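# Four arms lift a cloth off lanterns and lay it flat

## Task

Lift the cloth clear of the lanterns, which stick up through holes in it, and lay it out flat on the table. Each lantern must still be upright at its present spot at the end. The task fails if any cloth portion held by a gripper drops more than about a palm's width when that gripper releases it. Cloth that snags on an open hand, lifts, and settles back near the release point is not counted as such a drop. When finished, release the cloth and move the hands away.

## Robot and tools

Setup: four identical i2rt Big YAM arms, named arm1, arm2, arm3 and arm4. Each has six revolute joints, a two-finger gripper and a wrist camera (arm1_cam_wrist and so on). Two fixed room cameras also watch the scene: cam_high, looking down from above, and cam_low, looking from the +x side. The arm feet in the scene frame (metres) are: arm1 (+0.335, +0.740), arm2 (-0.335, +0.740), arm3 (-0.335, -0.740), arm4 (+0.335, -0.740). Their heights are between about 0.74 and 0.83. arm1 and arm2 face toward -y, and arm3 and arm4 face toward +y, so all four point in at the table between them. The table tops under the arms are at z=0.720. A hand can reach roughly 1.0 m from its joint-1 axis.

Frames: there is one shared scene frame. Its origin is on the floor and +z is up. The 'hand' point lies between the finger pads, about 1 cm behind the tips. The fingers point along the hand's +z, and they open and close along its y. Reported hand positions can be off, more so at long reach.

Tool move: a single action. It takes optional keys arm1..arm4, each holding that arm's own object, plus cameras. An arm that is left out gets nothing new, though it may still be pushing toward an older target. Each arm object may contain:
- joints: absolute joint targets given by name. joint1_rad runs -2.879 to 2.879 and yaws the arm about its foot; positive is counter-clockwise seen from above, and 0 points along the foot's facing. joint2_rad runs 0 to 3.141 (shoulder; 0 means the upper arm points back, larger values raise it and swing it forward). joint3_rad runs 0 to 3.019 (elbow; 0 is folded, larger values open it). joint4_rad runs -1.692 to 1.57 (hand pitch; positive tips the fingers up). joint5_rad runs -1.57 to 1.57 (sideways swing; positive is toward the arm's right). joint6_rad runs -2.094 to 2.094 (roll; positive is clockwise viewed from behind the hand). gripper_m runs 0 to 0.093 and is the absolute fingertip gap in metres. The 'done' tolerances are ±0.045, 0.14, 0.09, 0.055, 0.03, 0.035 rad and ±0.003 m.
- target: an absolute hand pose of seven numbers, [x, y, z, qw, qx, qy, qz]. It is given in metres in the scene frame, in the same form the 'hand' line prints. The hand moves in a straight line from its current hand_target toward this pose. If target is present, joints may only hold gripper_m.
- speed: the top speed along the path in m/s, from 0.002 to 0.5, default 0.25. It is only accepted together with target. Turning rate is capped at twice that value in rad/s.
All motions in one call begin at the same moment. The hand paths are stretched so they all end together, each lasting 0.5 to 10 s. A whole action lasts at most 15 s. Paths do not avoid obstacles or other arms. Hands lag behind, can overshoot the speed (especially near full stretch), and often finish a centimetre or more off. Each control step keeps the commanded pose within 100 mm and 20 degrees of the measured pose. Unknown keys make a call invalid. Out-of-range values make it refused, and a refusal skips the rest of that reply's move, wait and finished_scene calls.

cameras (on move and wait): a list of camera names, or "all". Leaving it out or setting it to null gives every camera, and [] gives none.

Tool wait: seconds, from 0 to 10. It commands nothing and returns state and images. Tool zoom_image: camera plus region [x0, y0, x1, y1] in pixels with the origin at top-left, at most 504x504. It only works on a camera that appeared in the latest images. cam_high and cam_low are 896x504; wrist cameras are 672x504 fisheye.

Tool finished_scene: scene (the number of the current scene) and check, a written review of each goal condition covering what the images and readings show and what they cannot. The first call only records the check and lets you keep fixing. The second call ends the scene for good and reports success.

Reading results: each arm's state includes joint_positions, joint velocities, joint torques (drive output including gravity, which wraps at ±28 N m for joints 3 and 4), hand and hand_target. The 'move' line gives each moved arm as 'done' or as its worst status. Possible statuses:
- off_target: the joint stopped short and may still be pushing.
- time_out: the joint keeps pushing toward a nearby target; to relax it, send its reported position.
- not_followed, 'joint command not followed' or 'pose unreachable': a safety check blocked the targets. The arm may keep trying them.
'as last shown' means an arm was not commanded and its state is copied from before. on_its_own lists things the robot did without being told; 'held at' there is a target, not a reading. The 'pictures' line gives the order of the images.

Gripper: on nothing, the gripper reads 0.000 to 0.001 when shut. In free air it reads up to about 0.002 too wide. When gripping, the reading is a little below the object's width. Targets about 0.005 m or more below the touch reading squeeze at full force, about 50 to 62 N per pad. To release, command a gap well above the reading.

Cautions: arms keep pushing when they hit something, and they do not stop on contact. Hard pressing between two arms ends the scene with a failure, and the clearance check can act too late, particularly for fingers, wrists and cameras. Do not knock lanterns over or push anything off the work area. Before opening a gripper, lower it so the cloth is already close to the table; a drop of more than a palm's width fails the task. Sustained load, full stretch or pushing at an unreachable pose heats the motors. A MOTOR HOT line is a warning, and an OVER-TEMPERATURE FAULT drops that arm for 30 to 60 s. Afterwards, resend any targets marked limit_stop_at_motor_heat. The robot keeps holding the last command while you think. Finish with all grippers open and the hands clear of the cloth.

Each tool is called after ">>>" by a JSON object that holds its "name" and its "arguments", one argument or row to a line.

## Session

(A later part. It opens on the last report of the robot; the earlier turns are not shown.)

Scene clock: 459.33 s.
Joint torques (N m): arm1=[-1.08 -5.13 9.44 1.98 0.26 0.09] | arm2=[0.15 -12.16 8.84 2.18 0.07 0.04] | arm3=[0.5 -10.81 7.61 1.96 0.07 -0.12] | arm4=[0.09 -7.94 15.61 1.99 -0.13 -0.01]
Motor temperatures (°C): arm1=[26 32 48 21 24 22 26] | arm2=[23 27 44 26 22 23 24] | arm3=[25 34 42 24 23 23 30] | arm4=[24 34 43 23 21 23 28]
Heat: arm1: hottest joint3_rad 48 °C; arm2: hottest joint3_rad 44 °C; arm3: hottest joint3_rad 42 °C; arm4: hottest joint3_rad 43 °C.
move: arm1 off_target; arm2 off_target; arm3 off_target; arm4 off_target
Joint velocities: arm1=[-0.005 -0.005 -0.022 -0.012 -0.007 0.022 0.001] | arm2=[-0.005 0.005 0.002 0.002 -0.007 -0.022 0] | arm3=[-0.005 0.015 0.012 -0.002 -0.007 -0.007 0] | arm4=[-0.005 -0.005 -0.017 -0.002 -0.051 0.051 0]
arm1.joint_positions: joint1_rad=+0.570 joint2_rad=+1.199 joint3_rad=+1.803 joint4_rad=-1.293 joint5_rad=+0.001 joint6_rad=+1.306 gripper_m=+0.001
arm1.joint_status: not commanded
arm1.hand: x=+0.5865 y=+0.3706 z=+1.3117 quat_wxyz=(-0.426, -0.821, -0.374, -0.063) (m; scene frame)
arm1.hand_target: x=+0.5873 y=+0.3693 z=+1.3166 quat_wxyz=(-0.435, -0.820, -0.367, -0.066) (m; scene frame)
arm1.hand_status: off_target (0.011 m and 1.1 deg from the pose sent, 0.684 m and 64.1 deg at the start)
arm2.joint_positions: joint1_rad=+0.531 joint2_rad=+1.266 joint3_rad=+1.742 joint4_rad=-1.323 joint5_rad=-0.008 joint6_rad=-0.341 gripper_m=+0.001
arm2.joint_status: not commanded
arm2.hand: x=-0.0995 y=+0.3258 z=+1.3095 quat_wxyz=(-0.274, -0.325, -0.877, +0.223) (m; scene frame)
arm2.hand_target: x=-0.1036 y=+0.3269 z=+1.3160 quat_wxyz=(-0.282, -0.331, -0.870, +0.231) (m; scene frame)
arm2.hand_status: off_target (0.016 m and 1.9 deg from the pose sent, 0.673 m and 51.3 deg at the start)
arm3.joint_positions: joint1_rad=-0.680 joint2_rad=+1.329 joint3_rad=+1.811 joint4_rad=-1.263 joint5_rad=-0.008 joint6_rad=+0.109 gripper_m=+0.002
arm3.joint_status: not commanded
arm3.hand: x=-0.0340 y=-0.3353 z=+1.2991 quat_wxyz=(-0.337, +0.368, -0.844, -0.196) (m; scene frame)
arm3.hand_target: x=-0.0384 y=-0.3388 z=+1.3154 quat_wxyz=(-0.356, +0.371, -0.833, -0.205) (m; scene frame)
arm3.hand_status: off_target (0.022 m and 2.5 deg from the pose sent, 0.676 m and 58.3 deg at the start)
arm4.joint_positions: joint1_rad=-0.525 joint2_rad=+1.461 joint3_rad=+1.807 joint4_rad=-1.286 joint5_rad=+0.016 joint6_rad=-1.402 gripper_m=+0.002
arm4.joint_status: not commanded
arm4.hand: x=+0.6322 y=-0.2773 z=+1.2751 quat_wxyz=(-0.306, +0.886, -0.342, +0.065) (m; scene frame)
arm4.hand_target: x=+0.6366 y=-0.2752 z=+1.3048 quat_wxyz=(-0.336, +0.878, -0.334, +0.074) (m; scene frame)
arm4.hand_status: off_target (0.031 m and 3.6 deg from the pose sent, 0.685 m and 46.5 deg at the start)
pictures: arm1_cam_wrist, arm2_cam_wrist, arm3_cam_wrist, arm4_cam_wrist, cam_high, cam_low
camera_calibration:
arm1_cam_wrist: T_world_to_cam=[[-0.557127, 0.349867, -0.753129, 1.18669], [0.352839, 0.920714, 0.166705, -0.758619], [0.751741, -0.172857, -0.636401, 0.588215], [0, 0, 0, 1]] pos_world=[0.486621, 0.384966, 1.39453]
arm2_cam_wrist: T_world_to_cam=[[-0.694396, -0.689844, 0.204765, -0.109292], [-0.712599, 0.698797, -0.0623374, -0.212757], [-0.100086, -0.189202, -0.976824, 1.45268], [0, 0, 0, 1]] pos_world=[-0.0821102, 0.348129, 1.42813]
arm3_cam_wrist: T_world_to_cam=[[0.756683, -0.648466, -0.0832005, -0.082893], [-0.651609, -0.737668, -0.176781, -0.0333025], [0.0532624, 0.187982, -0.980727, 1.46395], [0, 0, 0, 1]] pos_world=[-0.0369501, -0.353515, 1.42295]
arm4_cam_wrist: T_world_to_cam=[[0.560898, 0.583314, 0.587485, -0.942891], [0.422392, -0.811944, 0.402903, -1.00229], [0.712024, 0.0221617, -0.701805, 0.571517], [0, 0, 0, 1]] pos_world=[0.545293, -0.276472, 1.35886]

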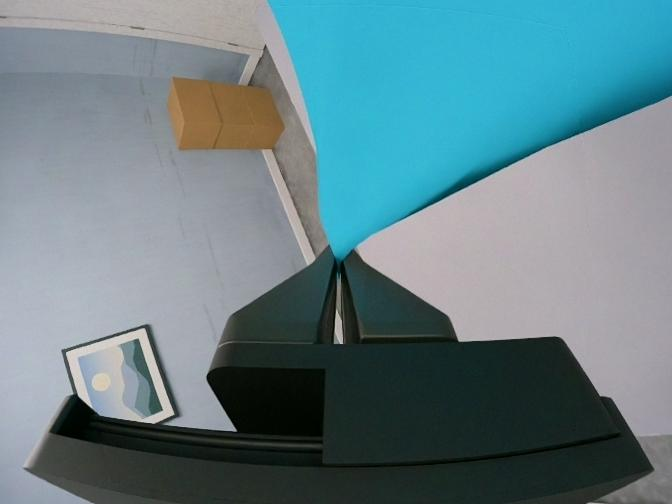

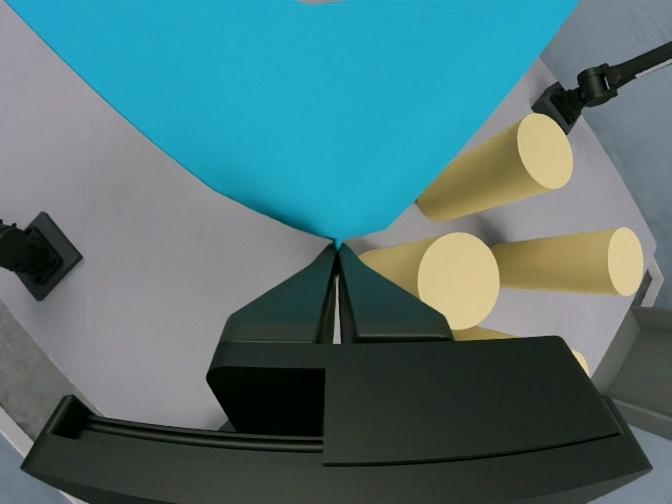

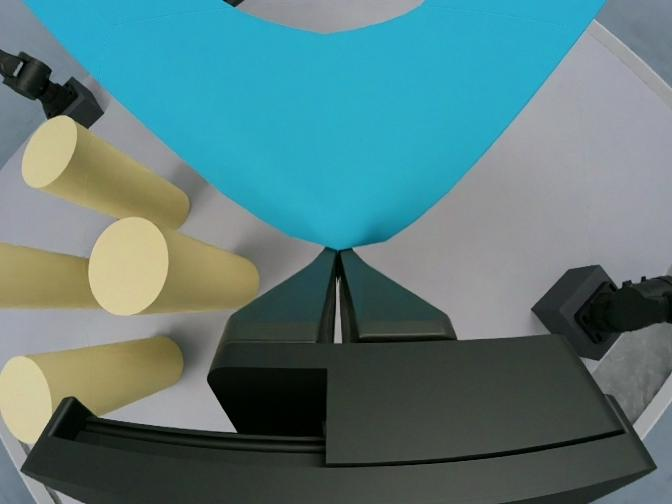

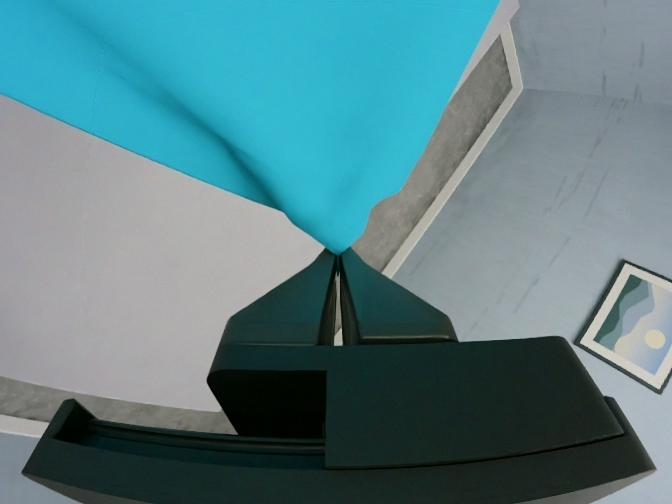

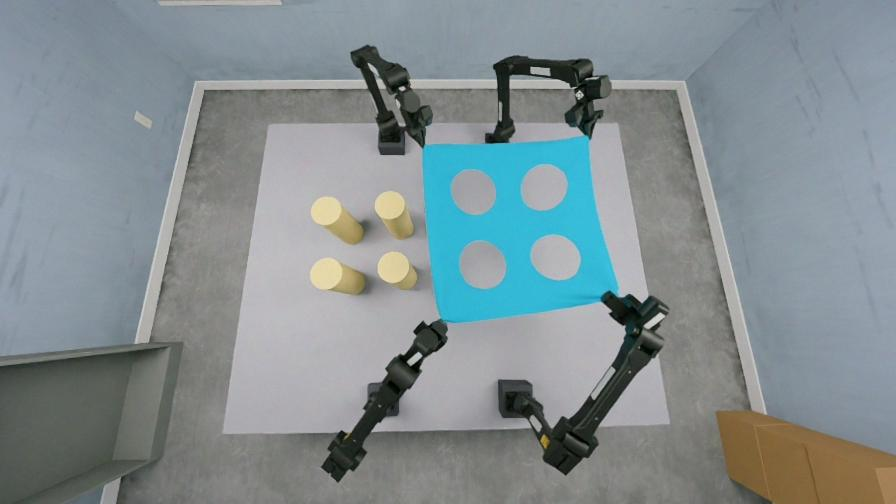

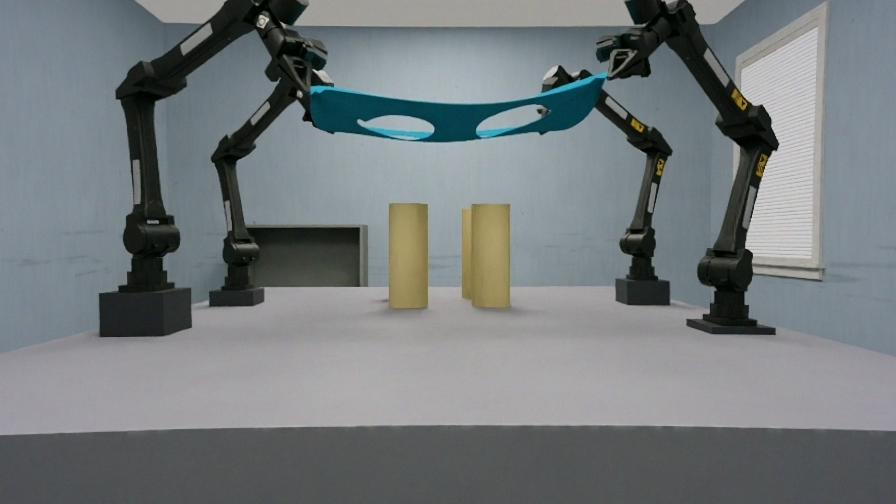

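>>> {"name": "move", "arguments": {
  "arm1": {"target": [0.595, 0.381, 0.80, 0, 0.9125, 0.4091, 0], "speed": 0.35},
  "arm2": {"target": [-0.0955, 0.3245, 0.80, 0, 0.3559, 0.9345, 0], "speed": 0.35},
  "arm3": {"target": [-0.0355, -0.334, 0.80, 0, -0.4091, 0.9125, 0], "speed": 0.35},
  "arm4": {"target": [0.631, -0.280, 0.80, 0, -0.9345, 0.3559, 0], "speed": 0.35},
  "cameras": ["all"]
}}

Scene clock: 499.70 s.
Joint torques (N m): arm1=[0.03 -11.75 8.31 0.06 -0.21 0.16] | arm2=[1.44 -19.14 7.32 0.49 0.06 0] | arm3=[0.38 -17.14 6.58 0.23 0.28 -0.08] | arm4=[-0.21 -12.34 10.26 0.32 -0.14 -0.04]
Motor temperatures (°C): arm1=[26 30 41 22 24 22 26] | arm2=[23 27 37 26 22 23 24] | arm3=[25 32 39 24 23 23 30] | arm4=[24 33 44 23 21 23 28]
Heat: arm1: hottest joint3_rad 41 °C; arm2: hottest joint3_rad 37 °C; arm3: hottest joint3_rad 39 °C; arm4: hottest joint3_rad 44 °C.
move: arm1 off_target; arm2 off_target; arm3 off_target; arm4 off_target
Joint velocities: arm1=[-0.015 -0.015 -0.017 0.002 -0.007 0.007 0] | arm2=[-0.005 -0.005 0.002 0.007 -0.007 0.066 0] | arm3=[-0.005 -0.005 -0.002 0.007 0.007 -0.007 -0.001] | arm4=[-0.015 -0.005 -0.007 -0.002 -0.081 0.007 0]
arm1.joint_positions: joint1_rad=+0.586 joint2_rad=+1.667 joint3_rad=+1.086 joint4_rad=-1.021 joint5_rad=-0.020 joint6_rad=+1.337 gripper_m=+0.001
arm1.joint_status: not commanded
arm1.hand: x=+0.5849 y=+0.3814 z=+0.7884 quat_wxyz=(+0.012, -0.914, -0.405, -0.002) (m; scene frame)
arm1.hand_target: x=+0.5933 y=+0.3836 z=+0.7971 quat_wxyz=(+0.002, -0.914, -0.406, -0.009) (m; scene frame)
arm1.hand_status: off_target (0.015 m and 1.5 deg from the pose sent, 0.512 m and 51.0 deg at the start)
arm2.joint_positions: joint1_rad=+0.531 joint2_rad=+1.826 joint3_rad=+1.121 joint4_rad=-0.882 joint5_rad=+0.003 joint6_rad=-0.327 gripper_m=+0.001
arm2.joint_status: not commanded
arm2.hand: x=-0.1033 y=+0.3314 z=+0.7927 quat_wxyz=(+0.008, -0.355, -0.935, -0.006) (m; scene frame)
arm2.hand_target: x=-0.0985 y=+0.3295 z=+0.7993 quat_wxyz=(+0.001, -0.356, -0.934, +0.001) (m; scene frame)
arm2.hand_status: off_target (0.013 m and 1.1 deg from the pose sent, 0.510 m and 41.3 deg at the start)
arm3.joint_positions: joint1_rad=-0.676 joint2_rad=+1.849 joint3_rad=+1.225 joint4_rad=-0.992 joint5_rad=-0.005 joint6_rad=+0.109 gripper_m=+0.002
arm3.joint_status: not commanded
arm3.hand: x=-0.0436 y=-0.3463 z=+0.7875 quat_wxyz=(+0.016, +0.400, -0.916, +0.007) (m; scene frame)
arm3.hand_target: x=-0.0400 y=-0.3401 z=+0.8001 quat_wxyz=(+0.000, +0.405, -0.914, +0.000) (m; scene frame)
arm3.hand_status: off_target (0.019 m and 2.3 deg from the pose sent, 0.499 m and 45.9 deg at the start)
arm4.joint_positions: joint1_rad=-0.525 joint2_rad=+2.015 joint3_rad=+1.348 joint4_rad=-0.936 joint5_rad=+0.012 joint6_rad=-1.403 gripper_m=+0.002
arm4.joint_status: not commanded
arm4.hand: x=+0.6226 y=-0.2852 z=+0.7907 quat_wxyz=(+0.014, +0.934, -0.356, +0.000) (m; scene frame)
arm4.hand_target: x=+0.6329 y=-0.2772 z=+0.7988 quat_wxyz=(+0.001, +0.935, -0.356, +0.003) (m; scene frame)
arm4.hand_status: off_target (0.014 m and 1.6 deg from the pose sent, 0.475 m and 36.4 deg at the start)
pictures: arm1_cam_wrist, arm2_cam_wrist, arm3_cam_wrist, arm4_cam_wrist, cam_high, cam_low
camera_calibration:
arm1_cam_wrist: T_world_to_cam=[[-0.74116, 0.671258, 0.00978285, 0.171485], [0.556435, 0.606096, 0.568355, -0.996549], [0.375584, 0.426686, -0.822725, 0.396569], [0, 0, 0, 1]] pos_world=[0.532667, 0.319683, 0.890984]
arm2_cam_wrist: T_world_to_cam=[[-0.668264, -0.743835, -0.011493, 0.189874], [-0.596911, 0.526918, 0.605024, -0.711721], [-0.443983, 0.411176, -0.796124, 0.570756], [0, 0, 0, 1]] pos_world=[-0.0445422, 0.281572, 0.887184]
arm3_cam_wrist: T_world_to_cam=[[0.735582, -0.677423, -0.00423143, -0.198486], [-0.535582, -0.585365, 0.608687, -0.698869], [-0.414815, -0.445473, -0.793399, 0.577492], [0, 0, 0, 1]] pos_world=[0.0112532, -0.286295, 0.882735]
arm4_cam_wrist: T_world_to_cam=[[0.660118, 0.750719, -0.0257875, -0.177366], [0.611649, -0.51727, 0.598596, -0.997986], [0.436038, -0.410917, -0.800636, 0.364963], [0, 0, 0, 1]] pos_world=[0.568362, -0.233107, 0.885018]

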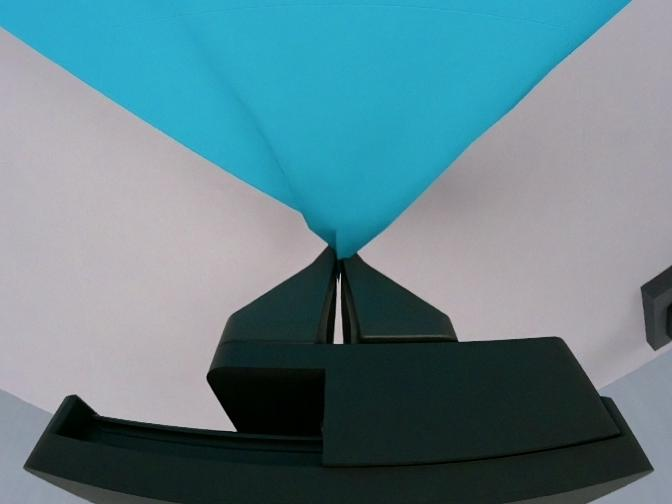

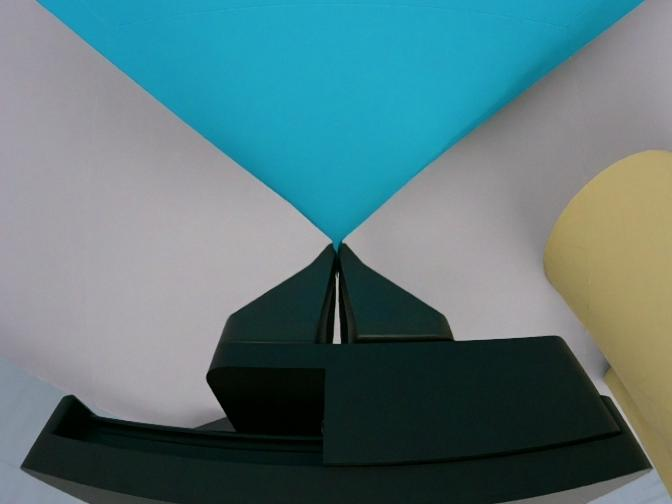

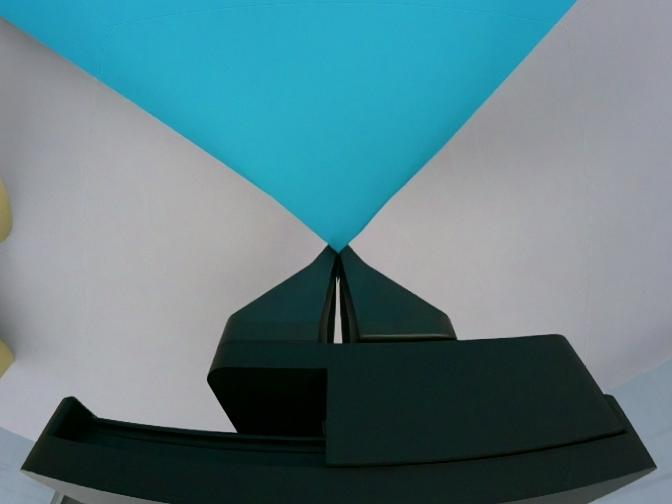

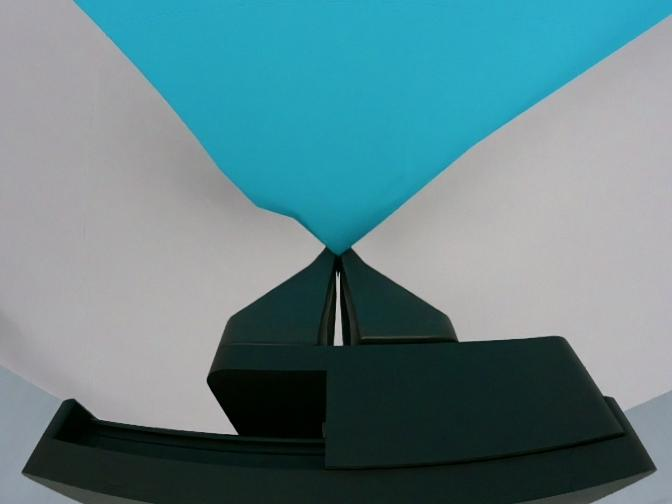

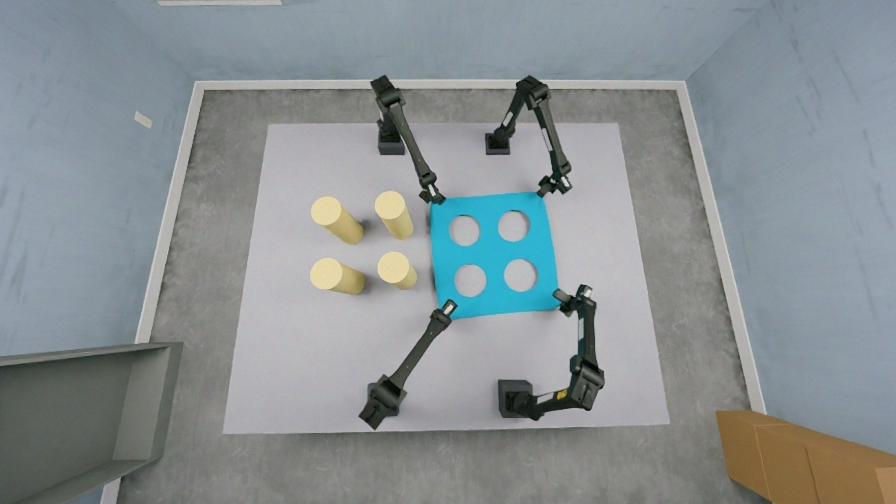

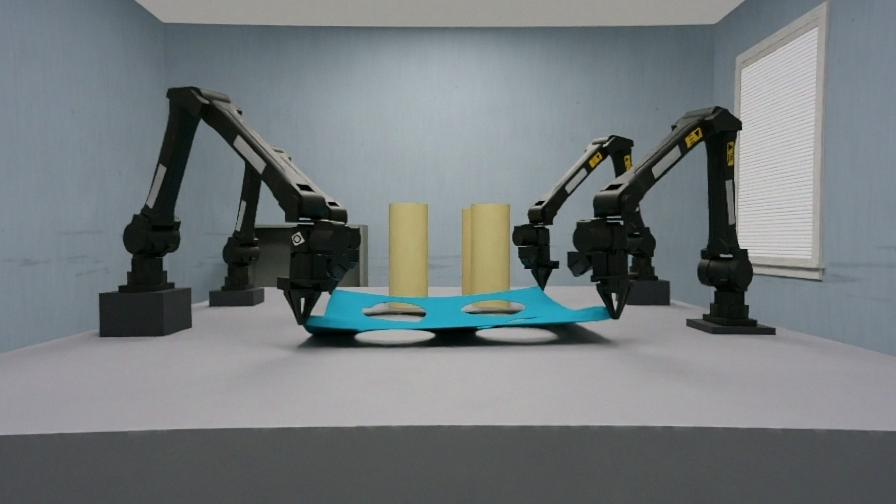

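>>> {"name": "zoom_image", "arguments": {
  "camera": "cam_high",
  "region": [410, 170, 590, 340]
}}

>>> {"name": "zoom_image", "arguments": {
  "camera": "cam_low",
  "region": [280, 240, 660, 370]
}}

Scaled by 2.800.

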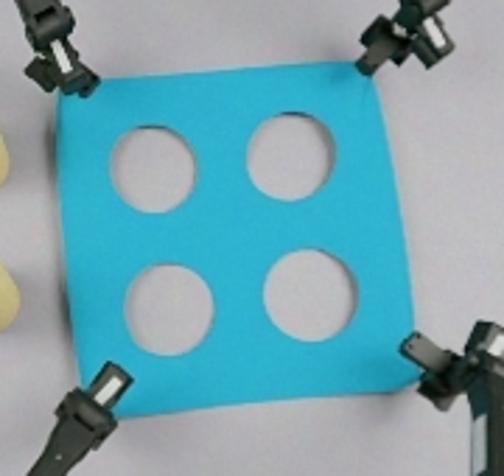

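Scaled by 1.326.

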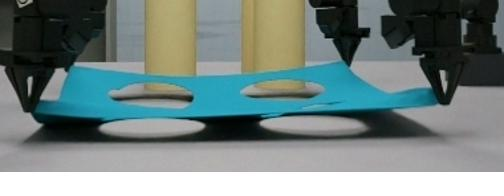

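>>> {"name": "move", "arguments": {
  "arm1": {"target": [0.5926, 0.4024, 0.722, 0, 0.9125, 0.4091, 0], "speed": 0.15},
  "arm2": {"target": [-0.1075, 0.338, 0.722, 0, 0.3559, 0.9345, 0], "speed": 0.15},
  "arm3": {"target": [-0.0543, -0.3551, 0.722, 0, -0.4091, 0.9125, 0], "speed": 0.15},
  "arm4": {"target": [0.622, -0.295, 0.725, 0, -0.9345, 0.3559, 0], "speed": 0.15},
  "cameras": ["all"]
}}

Scene clock: 525.50 s.
Joint torques (N m): arm1=[0.21 -9.82 6.23 0.09 -0.05 0.15] | arm2=[0.62 -18.55 5.16 0.51 -0.08 -0.07] | arm3=[0.21 -14.45 4.83 0.23 0.26 -0.13] | arm4=[-0.44 -10.81 6.58 0.38 -0.11 -0.05]
Motor temperatures (°C): arm1=[26 32 39 21 24 22 26] | arm2=[23 27 36 26 22 23 24] | arm3=[25 33 36 24 23 23 30] | arm4=[24 34 40 23 21 23 28]
Heat: arm1: hottest joint3_rad 39 °C; arm2: hottest joint3_rad 36 °C; arm3: hottest joint3_rad 36 °C; arm4: hottest joint3_rad 40 °C.
move: arm1 off_target; arm2 done; arm3 done; arm4 off_target
Joint velocities: arm1=[-0.005 -0.015 -0.007 -0.007 0.007 0.007 0.001] | arm2=[-0.015 0.005 0.002 0.012 0.022 -0.037 -0.001] | arm3=[-0.015 -0.005 0.002 0.002 -0.066 0.037 -0.001] | arm4=[-0.015 -0.015 -0.022 -0.022 -0.007 -0.051 0]
arm1.joint_positions: joint1_rad=+0.615 joint2_rad=+1.727 joint3_rad=+0.976 joint4_rad=-0.806 joint5_rad=-0.006 joint6_rad=+1.363 gripper_m=+0.001
arm1.joint_status: not commanded
arm1.hand: x=+0.5890 y=+0.3924 z=+0.7303 quat_wxyz=(-0.011, -0.914, -0.407, +0.001) (m; scene frame)
arm1.hand_target: x=+0.5920 y=+0.4031 z=+0.7223 quat_wxyz=(+0.001, -0.912, -0.409, +0.000) (m; scene frame)
arm1.hand_status: off_target (0.014 m and 1.3 deg from the pose sent, 0.070 m and 1.5 deg at the start)
arm2.joint_positions: joint1_rad=+0.531 joint2_rad=+1.932 joint3_rad=+1.058 joint4_rad=-0.678 joint5_rad=+0.003 joint6_rad=-0.327 gripper_m=+0.001
arm2.joint_status: not commanded
arm2.hand: x=-0.1036 y=+0.3324 z=+0.7284 quat_wxyz=(-0.006, -0.355, -0.935, +0.005) (m; scene frame)
arm2.hand_target: x=-0.1078 y=+0.3388 z=+0.7224 quat_wxyz=(+0.000, -0.356, -0.935, +0.000) (m; scene frame)
arm2.hand_status: done (0.009 m and 0.9 deg from the pose sent, 0.071 m and 1.1 deg at the start)
arm3.joint_positions: joint1_rad=-0.670 joint2_rad=+1.907 joint3_rad=+1.116 joint4_rad=-0.778 joint5_rad=-0.005 joint6_rad=+0.109 gripper_m=+0.002
arm3.joint_status: not commanded
arm3.hand: x=-0.0515 y=-0.3521 z=+0.7285 quat_wxyz=(-0.005, +0.403, -0.915, -0.005) (m; scene frame)
arm3.hand_target: x=-0.0548 y=-0.3561 z=+0.7228 quat_wxyz=(+0.000, +0.409, -0.912, +0.000) (m; scene frame)
arm3.hand_status: done (0.008 m and 1.1 deg from the pose sent, 0.067 m and 2.3 deg at the start)
arm4.joint_positions: joint1_rad=-0.525 joint2_rad=+2.082 joint3_rad=+1.283 joint4_rad=-0.748 joint5_rad=+0.005 joint6_rad=-1.404 gripper_m=+0.002
arm4.joint_status: not commanded
arm4.hand: x=+0.6218 y=-0.2837 z=+0.7376 quat_wxyz=(-0.014, +0.935, -0.355, +0.002) (m; scene frame)
arm4.hand_target: x=+0.6221 y=-0.2947 z=+0.7250 quat_wxyz=(+0.000, +0.935, -0.356, +0.000) (m; scene frame)
arm4.hand_status: off_target (0.017 m and 1.6 deg from the pose sent, 0.066 m and 1.6 deg at the start)
pictures: arm1_cam_wrist, arm2_cam_wrist, arm3_cam_wrist, arm4_cam_wrist, cam_high, cam_low
camera_calibration:
arm1_cam_wrist: T_world_to_cam=[[-0.743669, 0.667864, -0.0302195, 0.199699], [0.546271, 0.63309, 0.548439, -0.962471], [0.385414, 0.391349, -0.835644, 0.360054], [0, 0, 0, 1]] pos_world=[0.53551, 0.335052, 0.834769]
arm2_cam_wrist: T_world_to_cam=[[-0.668236, -0.743949, -0.0000590444, 0.181338], [-0.607465, 0.545596, 0.577332, -0.660689], [-0.429473, 0.38583, -0.81651, 0.543825], [0, 0, 0, 1]] pos_world=[-0.0466105, 0.285552, 0.825486]
arm3_cam_wrist: T_world_to_cam=[[0.740187, -0.672349, -0.00844488, -0.191742], [-0.54873, -0.611258, 0.570314, -0.652416], [-0.388612, -0.417505, -0.821383, 0.556363], [0, 0, 0, 1]] pos_world=[0.00013354, -0.295428, 0.82745]
arm4_cam_wrist: T_world_to_cam=[[0.659499, 0.75115, 0.0288888, -0.219167], [0.597557, -0.547188, 0.586097, -0.955484], [0.456054, -0.369268, -0.809725, 0.329534], [0, 0, 0, 1]] pos_world=[0.565211, -0.236517, 0.833171]

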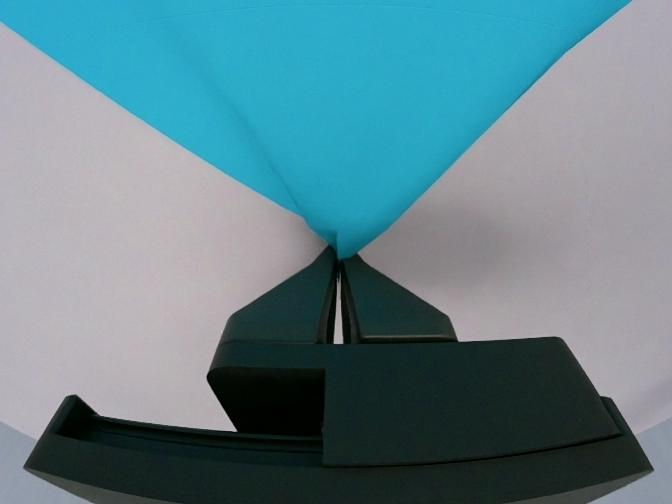

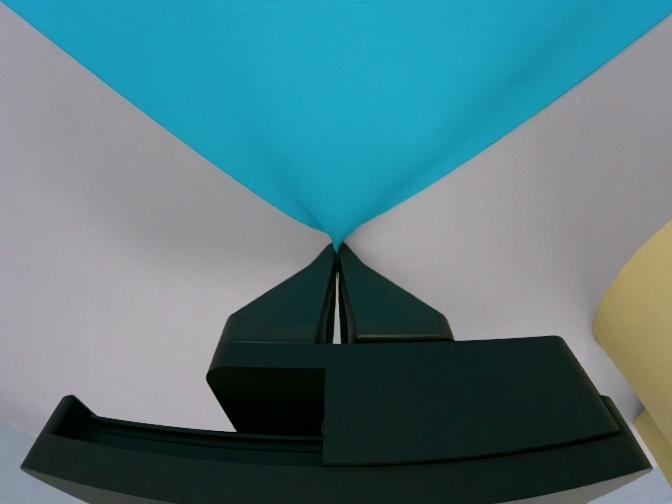

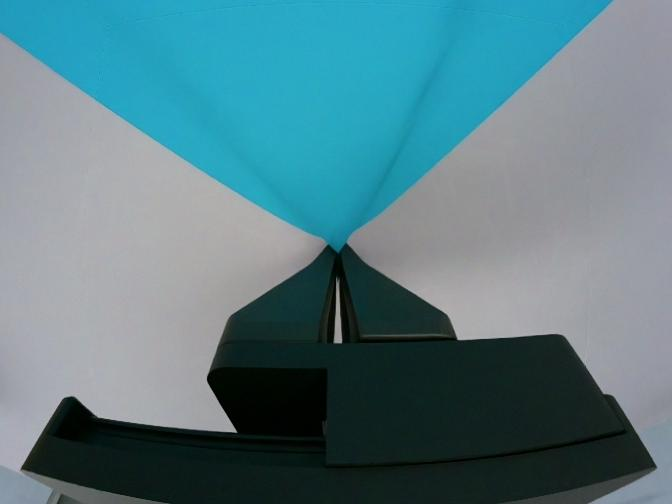

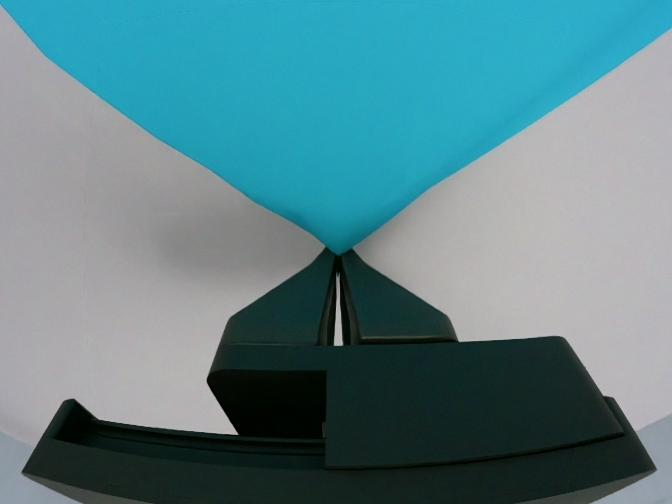

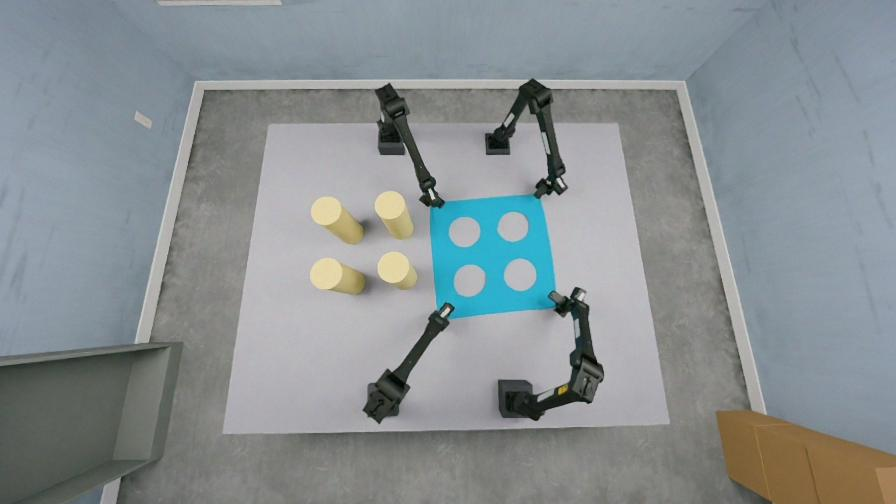

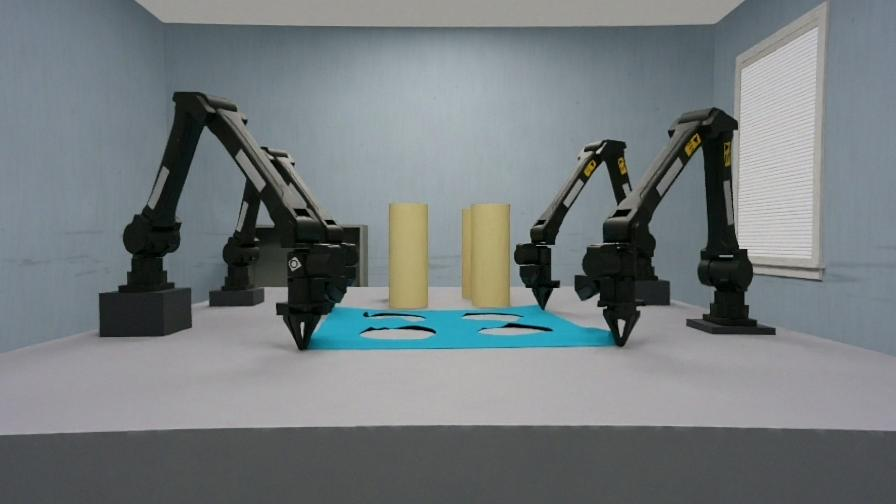

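>>> {"name": "move", "arguments": {
  "cameras": ["cam_high", "cam_low"]
}}

Scene clock: 532.90 s.
Joint torques (N m): arm1=[-0.21 -9.64 6.22 0.16 -0.03 0.12] | arm2=[0.5 -17.85 5.08 0.51 -0.07 -0.08] | arm3=[0.21 -14.45 4.81 0.18 0.26 -0.12] | arm4=[-0.5 -10.81 6.57 0.36 -0.11 -0.05]
Motor temperatures (°C): arm1=[26 31 38 21 24 22 27] | arm2=[23 27 35 26 22 23 24] | arm3=[25 33 35 24 23 23 30] | arm4=[24 33 39 23 21 23 28]
Heat: arm1: hottest joint3_rad 38 °C; arm2: hottest joint3_rad 35 °C; arm3: hottest joint3_rad 35 °C; arm4: hottest joint3_rad 39 °C.
Joint velocities: arm1=[-0.015 -0.015 0.002 0.017 -0.022 -0.037 -0.001] | arm2=[-0.015 -0.015 -0.012 -0.012 0.051 -0.007 0] | arm3=[-0.015 -0.005 0.012 -0.007 -0.066 -0.007 -0.001] | arm4=[0.005 -0.024 0.007 -0.002 0.037 0.037 0]
arm1.joint_positions: joint1_rad=+0.615 joint2_rad=+1.727 joint3_rad=+0.976 joint4_rad=-0.806 joint5_rad=-0.006 joint6_rad=+1.363 gripper_m=+0.001
arm1.joint_status: not commanded
arm1.hand: x=+0.5890 y=+0.3924 z=+0.7303 quat_wxyz=(-0.011, -0.914, -0.407, +0.001) (m; scene frame)
arm1.hand_target: x=+0.5920 y=+0.4031 z=+0.7223 quat_wxyz=(+0.001, -0.912, -0.410, +0.000) (m; scene frame)
arm1.hand_status: off_target (0.014 m and 1.3 deg from the pose sent, 0.070 m and 1.5 deg at the start)
arm2.joint_positions: joint1_rad=+0.531 joint2_rad=+1.932 joint3_rad=+1.058 joint4_rad=-0.678 joint5_rad=+0.003 joint6_rad=-0.327 gripper_m=+0.001
arm2.joint_status: not commanded
arm2.hand: x=-0.1036 y=+0.3324 z=+0.7284 quat_wxyz=(-0.006, -0.355, -0.935, +0.005) (m; scene frame)
arm2.hand_target: x=-0.1078 y=+0.3388 z=+0.7224 quat_wxyz=(+0.000, -0.356, -0.935, +0.000) (m; scene frame)
arm2.hand_status: done (0.009 m and 0.9 deg from the pose sent, 0.071 m and 1.1 deg at the start)
arm3.joint_positions: joint1_rad=-0.670 joint2_rad=+1.907 joint3_rad=+1.116 joint4_rad=-0.778 joint5_rad=-0.005 joint6_rad=+0.109 gripper_m=+0.002
arm3.joint_status: not commanded
arm3.hand: x=-0.0515 y=-0.3521 z=+0.7285 quat_wxyz=(-0.005, +0.403, -0.915, -0.005) (m; scene frame)
arm3.hand_target: x=-0.0548 y=-0.3561 z=+0.7228 quat_wxyz=(+0.000, +0.409, -0.912, +0.000) (m; scene frame)
arm3.hand_status: done (0.008 m and 1.1 deg from the pose sent, 0.067 m and 2.3 deg at the start)
arm4.joint_positions: joint1_rad=-0.525 joint2_rad=+2.082 joint3_rad=+1.283 joint4_rad=-0.748 joint5_rad=+0.005 joint6_rad=-1.404 gripper_m=+0.002
arm4.joint_status: not commanded
arm4.hand: x=+0.6218 y=-0.2837 z=+0.7376 quat_wxyz=(-0.014, +0.935, -0.355, +0.002) (m; scene frame)
arm4.hand_target: x=+0.6221 y=-0.2947 z=+0.7250 quat_wxyz=(+0.000, +0.935, -0.356, +0.000) (m; scene frame)
arm4.hand_status: off_target (0.017 m and 1.6 deg from the pose sent, 0.066 m and 1.6 deg at the start)
pictures: cam_high, cam_low

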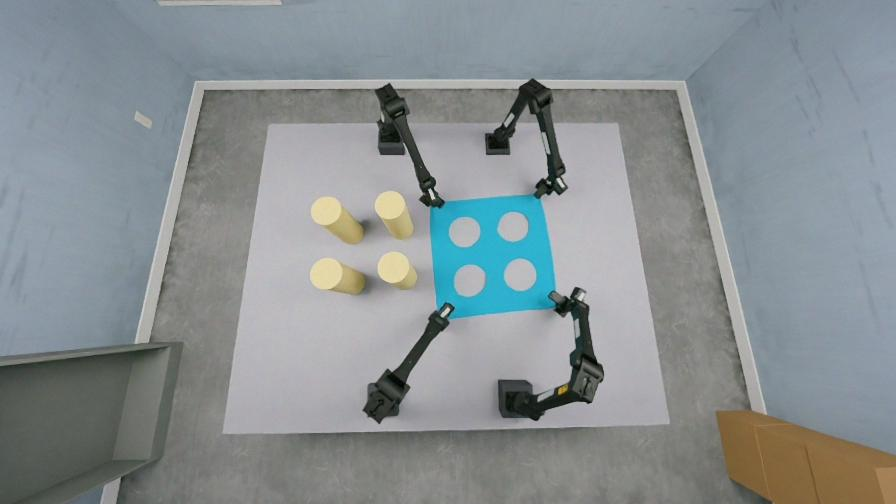

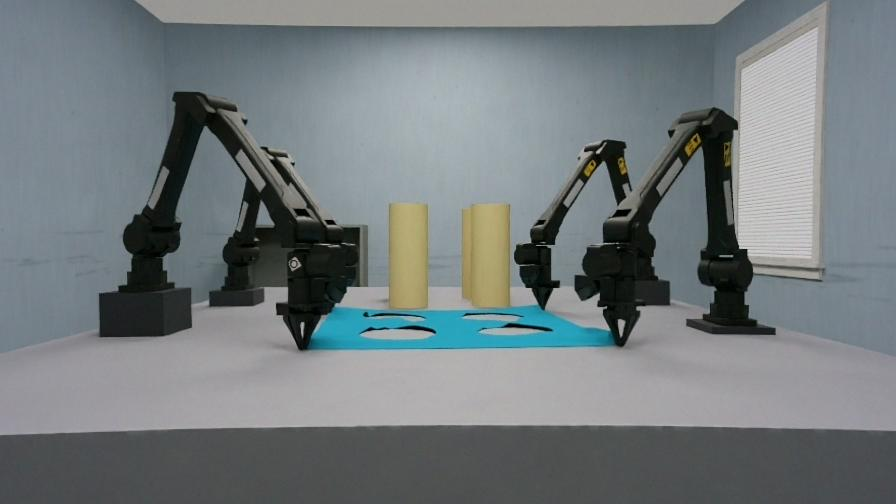

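>>> {"name": "move", "arguments": {
  "arm1": {"joints": {"gripper_m": 0.093}},
  "arm2": {"joints": {"gripper_m": 0.093}},
  "arm3": {"joints": {"gripper_m": 0.093}},
  "arm4": {"joints": {"gripper_m": 0.093}},
  "cameras": ["cam_high", "cam_low"]
}}

Scene clock: 536.80 s.
Joint torques (N m): arm1=[-0.5 -9.58 6.43 0.06 0.03 0.14] | arm2=[0.62 -17.85 5.16 0.5 -0.07 -0.08] | arm3=[0.62 -14.27 4.85 0.21 0.04 -0.12] | arm4=[-0.44 -10.81 6.69 0.36 -0.12 -0.05]
Motor temperatures (°C): arm1=[26 31 38 21 24 22 26] | arm2=[23 28 35 26 22 23 24] | arm3=[25 33 35 24 23 23 30] | arm4=[24 33 38 23 21 23 28]
Heat: arm1: hottest joint3_rad 38 °C; arm2: hottest joint3_rad 35 °C; arm3: hottest joint3_rad 35 °C; arm4: hottest joint3_rad 38 °C.
move: arm1 done; arm2 done; arm3 done; arm4 done
Joint velocities: arm1=[0.005 -0.005 0.002 -0.012 -0.022 0.037 -0.001] | arm2=[-0.005 -0.005 0.012 0.002 -0.022 -0.007 0] | arm3=[-0.005 0.015 0.017 -0.027 -0.007 -0.066 0] | arm4=[-0.005 0.005 -0.002 0.007 -0.007 0.022 0]
arm1.joint_positions: joint1_rad=+0.624 joint2_rad=+1.726 joint3_rad=+0.975 joint4_rad=-0.809 joint5_rad=-0.006 joint6_rad=+1.364 gripper_m=+0.093
arm1.joint_status: all done
arm1.hand: x=+0.5914 y=+0.3956 z=+0.7302 quat_wxyz=(-0.010, -0.912, -0.410, +0.001) (m; scene frame)
arm1.hand_target: x=+0.5919 y=+0.4030 z=+0.7223 quat_wxyz=(+0.001, -0.912, -0.409, +0.000) (m; scene frame)
arm1.hand_status: not commanded
arm2.joint_positions: joint1_rad=+0.531 joint2_rad=+1.932 joint3_rad=+1.057 joint4_rad=-0.678 joint5_rad=+0.003 joint6_rad=-0.327 gripper_m=+0.093
arm2.joint_status: all done
arm2.hand: x=-0.1039 y=+0.3330 z=+0.7282 quat_wxyz=(-0.006, -0.355, -0.935, +0.005) (m; scene frame)
arm2.hand_target: x=-0.1078 y=+0.3388 z=+0.7224 quat_wxyz=(+0.000, -0.356, -0.935, +0.000) (m; scene frame)
arm2.hand_status: not commanded
arm3.joint_positions: joint1_rad=-0.675 joint2_rad=+1.906 joint3_rad=+1.115 joint4_rad=-0.778 joint5_rad=+0.002 joint6_rad=+0.109 gripper_m=+0.093
arm3.joint_status: all done
arm3.hand: x=-0.0486 y=-0.3543 z=+0.7287 quat_wxyz=(-0.007, +0.401, -0.916, -0.002) (m; scene frame)
arm3.hand_target: x=-0.0548 y=-0.3561 z=+0.7228 quat_wxyz=(+0.000, +0.409, -0.912, +0.000) (m; scene frame)
arm3.hand_status: not commanded
arm4.joint_positions: joint1_rad=-0.526 joint2_rad=+2.082 joint3_rad=+1.281 joint4_rad=-0.748 joint5_rad=+0.005 joint6_rad=-1.404 gripper_m=+0.093
arm4.joint_status: all done
arm4.hand: x=+0.6214 y=-0.2847 z=+0.7371 quat_wxyz=(-0.013, +0.935, -0.356, +0.002) (m; scene frame)
arm4.hand_target: x=+0.6220 y=-0.2947 z=+0.7249 quat_wxyz=(+0.000, +0.935, -0.356, +0.000) (m; scene frame)
arm4.hand_status: not commanded
pictures: cam_high, cam_low

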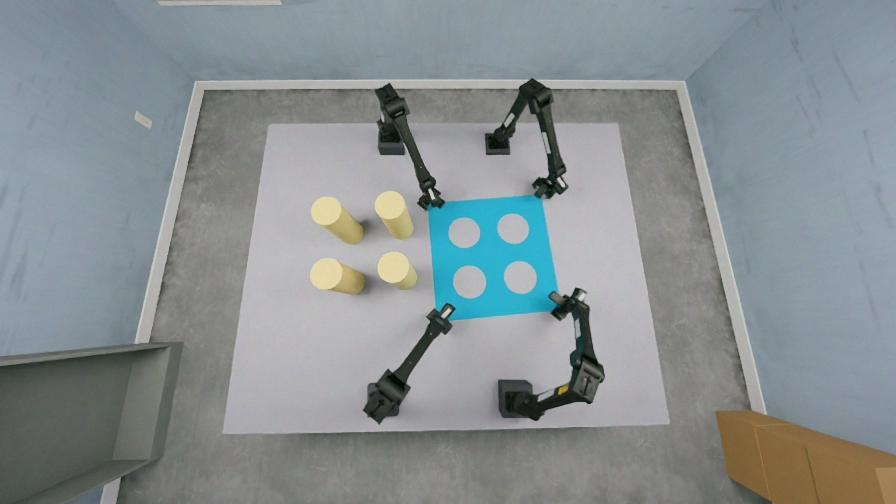

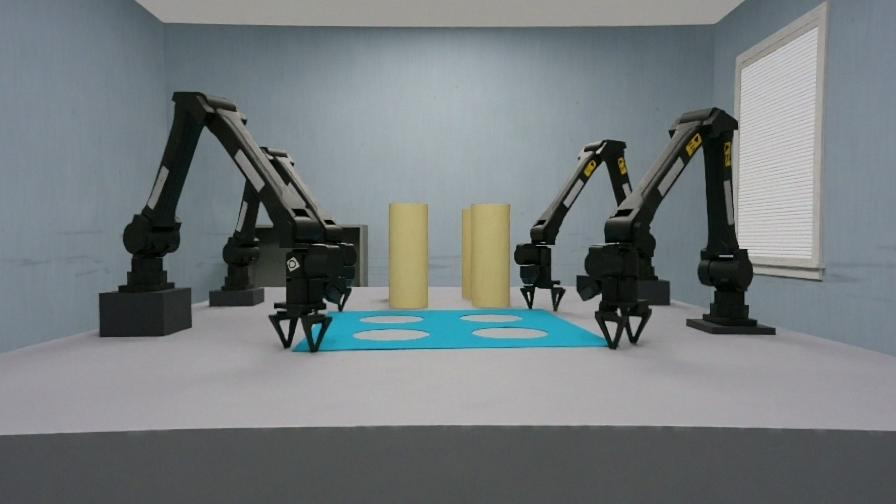

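>>> {"name": "move", "arguments": {
  "arm1": {"target": [0.5914, 0.3956, 0.815, 0, 0.9125, 0.4091, 0], "speed": 0.2},
  "arm2": {"target": [-0.1039, 0.333, 0.815, 0, 0.3559, 0.9345, 0], "speed": 0.2},
  "arm3": {"target": [-0.0486, -0.3543, 0.815, 0, -0.4091, 0.9125, 0], "speed": 0.2},
  "arm4": {"target": [0.6214, -0.2847, 0.82, 0, -0.9345, 0.3559, 0], "speed": 0.2},
  "cameras": ["cam_high", "cam_low"]
}}

Scene clock: 541.67 s.
Joint torques (N m): arm1=[-1.55 -9.35 11.33 -0.42 0.05 0.02] | arm2=[0.73 -16.73 10.59 -0.17 -0.07 -0.07] | arm3=[0.03 -14.8 8.61 -0.46 0.08 -0.14] | arm4=[0.62 -10.7 10.95 -0.08 -0.1 0.06]
Motor temperatures (°C): arm1=[26 31 38 21 24 22 26] | arm2=[23 28 34 26 22 23 24] | arm3=[25 33 35 24 23 23 30] | arm4=[24 33 38 23 21 23 28]
Heat: arm1: hottest joint3_rad 38 °C; arm2: hottest joint3_rad 34 °C; arm3: hottest joint3_rad 35 °C; arm4: hottest joint3_rad 38 °C.
move: arm1 off_target; arm2 off_target; arm3 off_target; arm4 done
Joint velocities: arm1=[-0.005 0.015 -0.007 0.012 -0.051 -0.007 0] | arm2=[-0.005 -0.005 -0.007 -0.012 0.007 -0.037 0] | arm3=[0.024 -0.024 -0.007 -0.012 -0.081 0.007 0] | arm4=[-0.034 -0.005 -0.022 0.002 -0.007 -0.037 -0.001]
arm1.joint_positions: joint1_rad=+0.625 joint2_rad=+1.597 joint3_rad=+1.044 joint4_rad=-1.054 joint5_rad=-0.008 joint6_rad=+1.364 gripper_m=+0.093
arm1.joint_status: not commanded
arm1.hand: x=+0.5841 y=+0.4079 z=+0.8033 quat_wxyz=(+0.014, -0.912, -0.410, +0.005) (m; scene frame)
arm1.hand_target: x=+0.5916 y=+0.3955 z=+0.8153 quat_wxyz=(+0.000, -0.913, -0.409, +0.000) (m; scene frame)
arm1.hand_status: off_target (0.018 m and 1.7 deg from the pose sent, 0.085 m and 1.1 deg at the start)
arm2.joint_positions: joint1_rad=+0.531 joint2_rad=+1.771 joint3_rad=+1.076 joint4_rad=-0.900 joint5_rad=+0.003 joint6_rad=-0.327 gripper_m=+0.093
arm2.joint_status: not commanded
arm2.hand: x=-0.1125 y=+0.3476 z=+0.8043 quat_wxyz=(+0.010, -0.355, -0.935, -0.008) (m; scene frame)
arm2.hand_target: x=-0.1036 y=+0.3325 z=+0.8151 quat_wxyz=(+0.000, -0.356, -0.935, +0.000) (m; scene frame)
arm2.hand_status: off_target (0.020 m and 1.5 deg from the pose sent, 0.087 m and 0.9 deg at the start)
arm3.joint_positions: joint1_rad=-0.675 joint2_rad=+1.780 joint3_rad=+1.159 joint4_rad=-0.993 joint5_rad=+0.001 joint6_rad=+0.103 gripper_m=+0.093
arm3.joint_status: not commanded
arm3.hand: x=-0.0570 y=-0.3653 z=+0.7991 quat_wxyz=(+0.013, +0.403, -0.915, +0.009) (m; scene frame)
arm3.hand_target: x=-0.0482 y=-0.3537 z=+0.8143 quat_wxyz=(+0.000, +0.409, -0.913, +0.000) (m; scene frame)
arm3.hand_status: off_target (0.021 m and 2.0 deg from the pose sent, 0.086 m and 1.3 deg at the start)
arm4.joint_positions: joint1_rad=-0.526 joint2_rad=+1.939 joint3_rad=+1.311 joint4_rad=-0.953 joint5_rad=+0.005 joint6_rad=-1.404 gripper_m=+0.093
arm4.joint_status: not commanded
arm4.hand: x=+0.6165 y=-0.2936 z=+0.8184 quat_wxyz=(+0.003, +0.935, -0.356, -0.001) (m; scene frame)
arm4.hand_target: x=+0.6210 y=-0.2853 z=+0.8205 quat_wxyz=(+0.000, +0.935, -0.356, +0.000) (m; scene frame)
arm4.hand_status: done (0.010 m and 0.4 deg from the pose sent, 0.083 m and 1.5 deg at the start)
pictures: cam_high, cam_low

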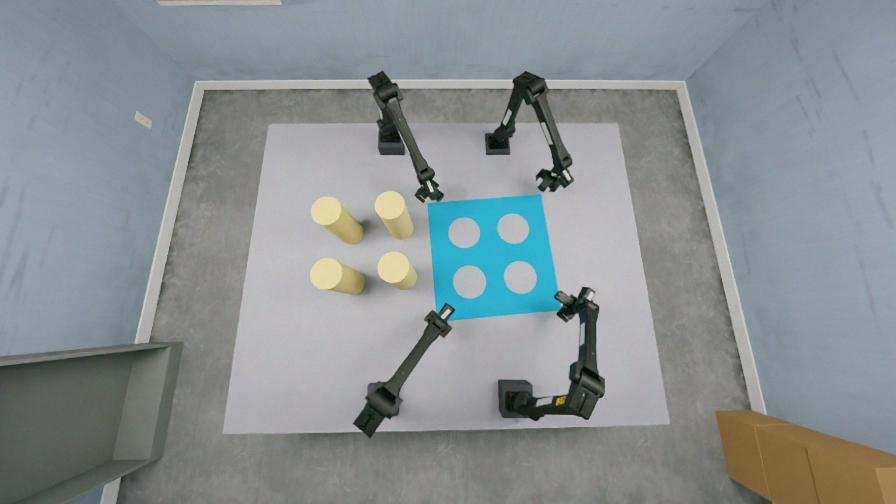

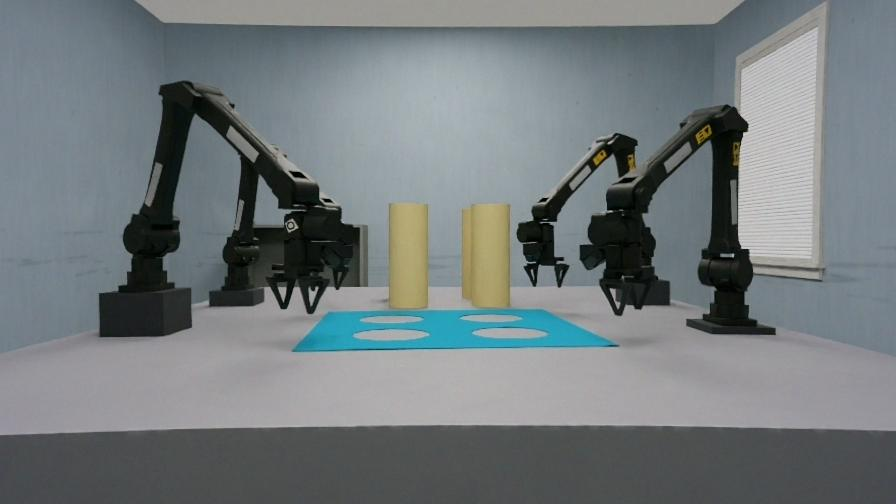

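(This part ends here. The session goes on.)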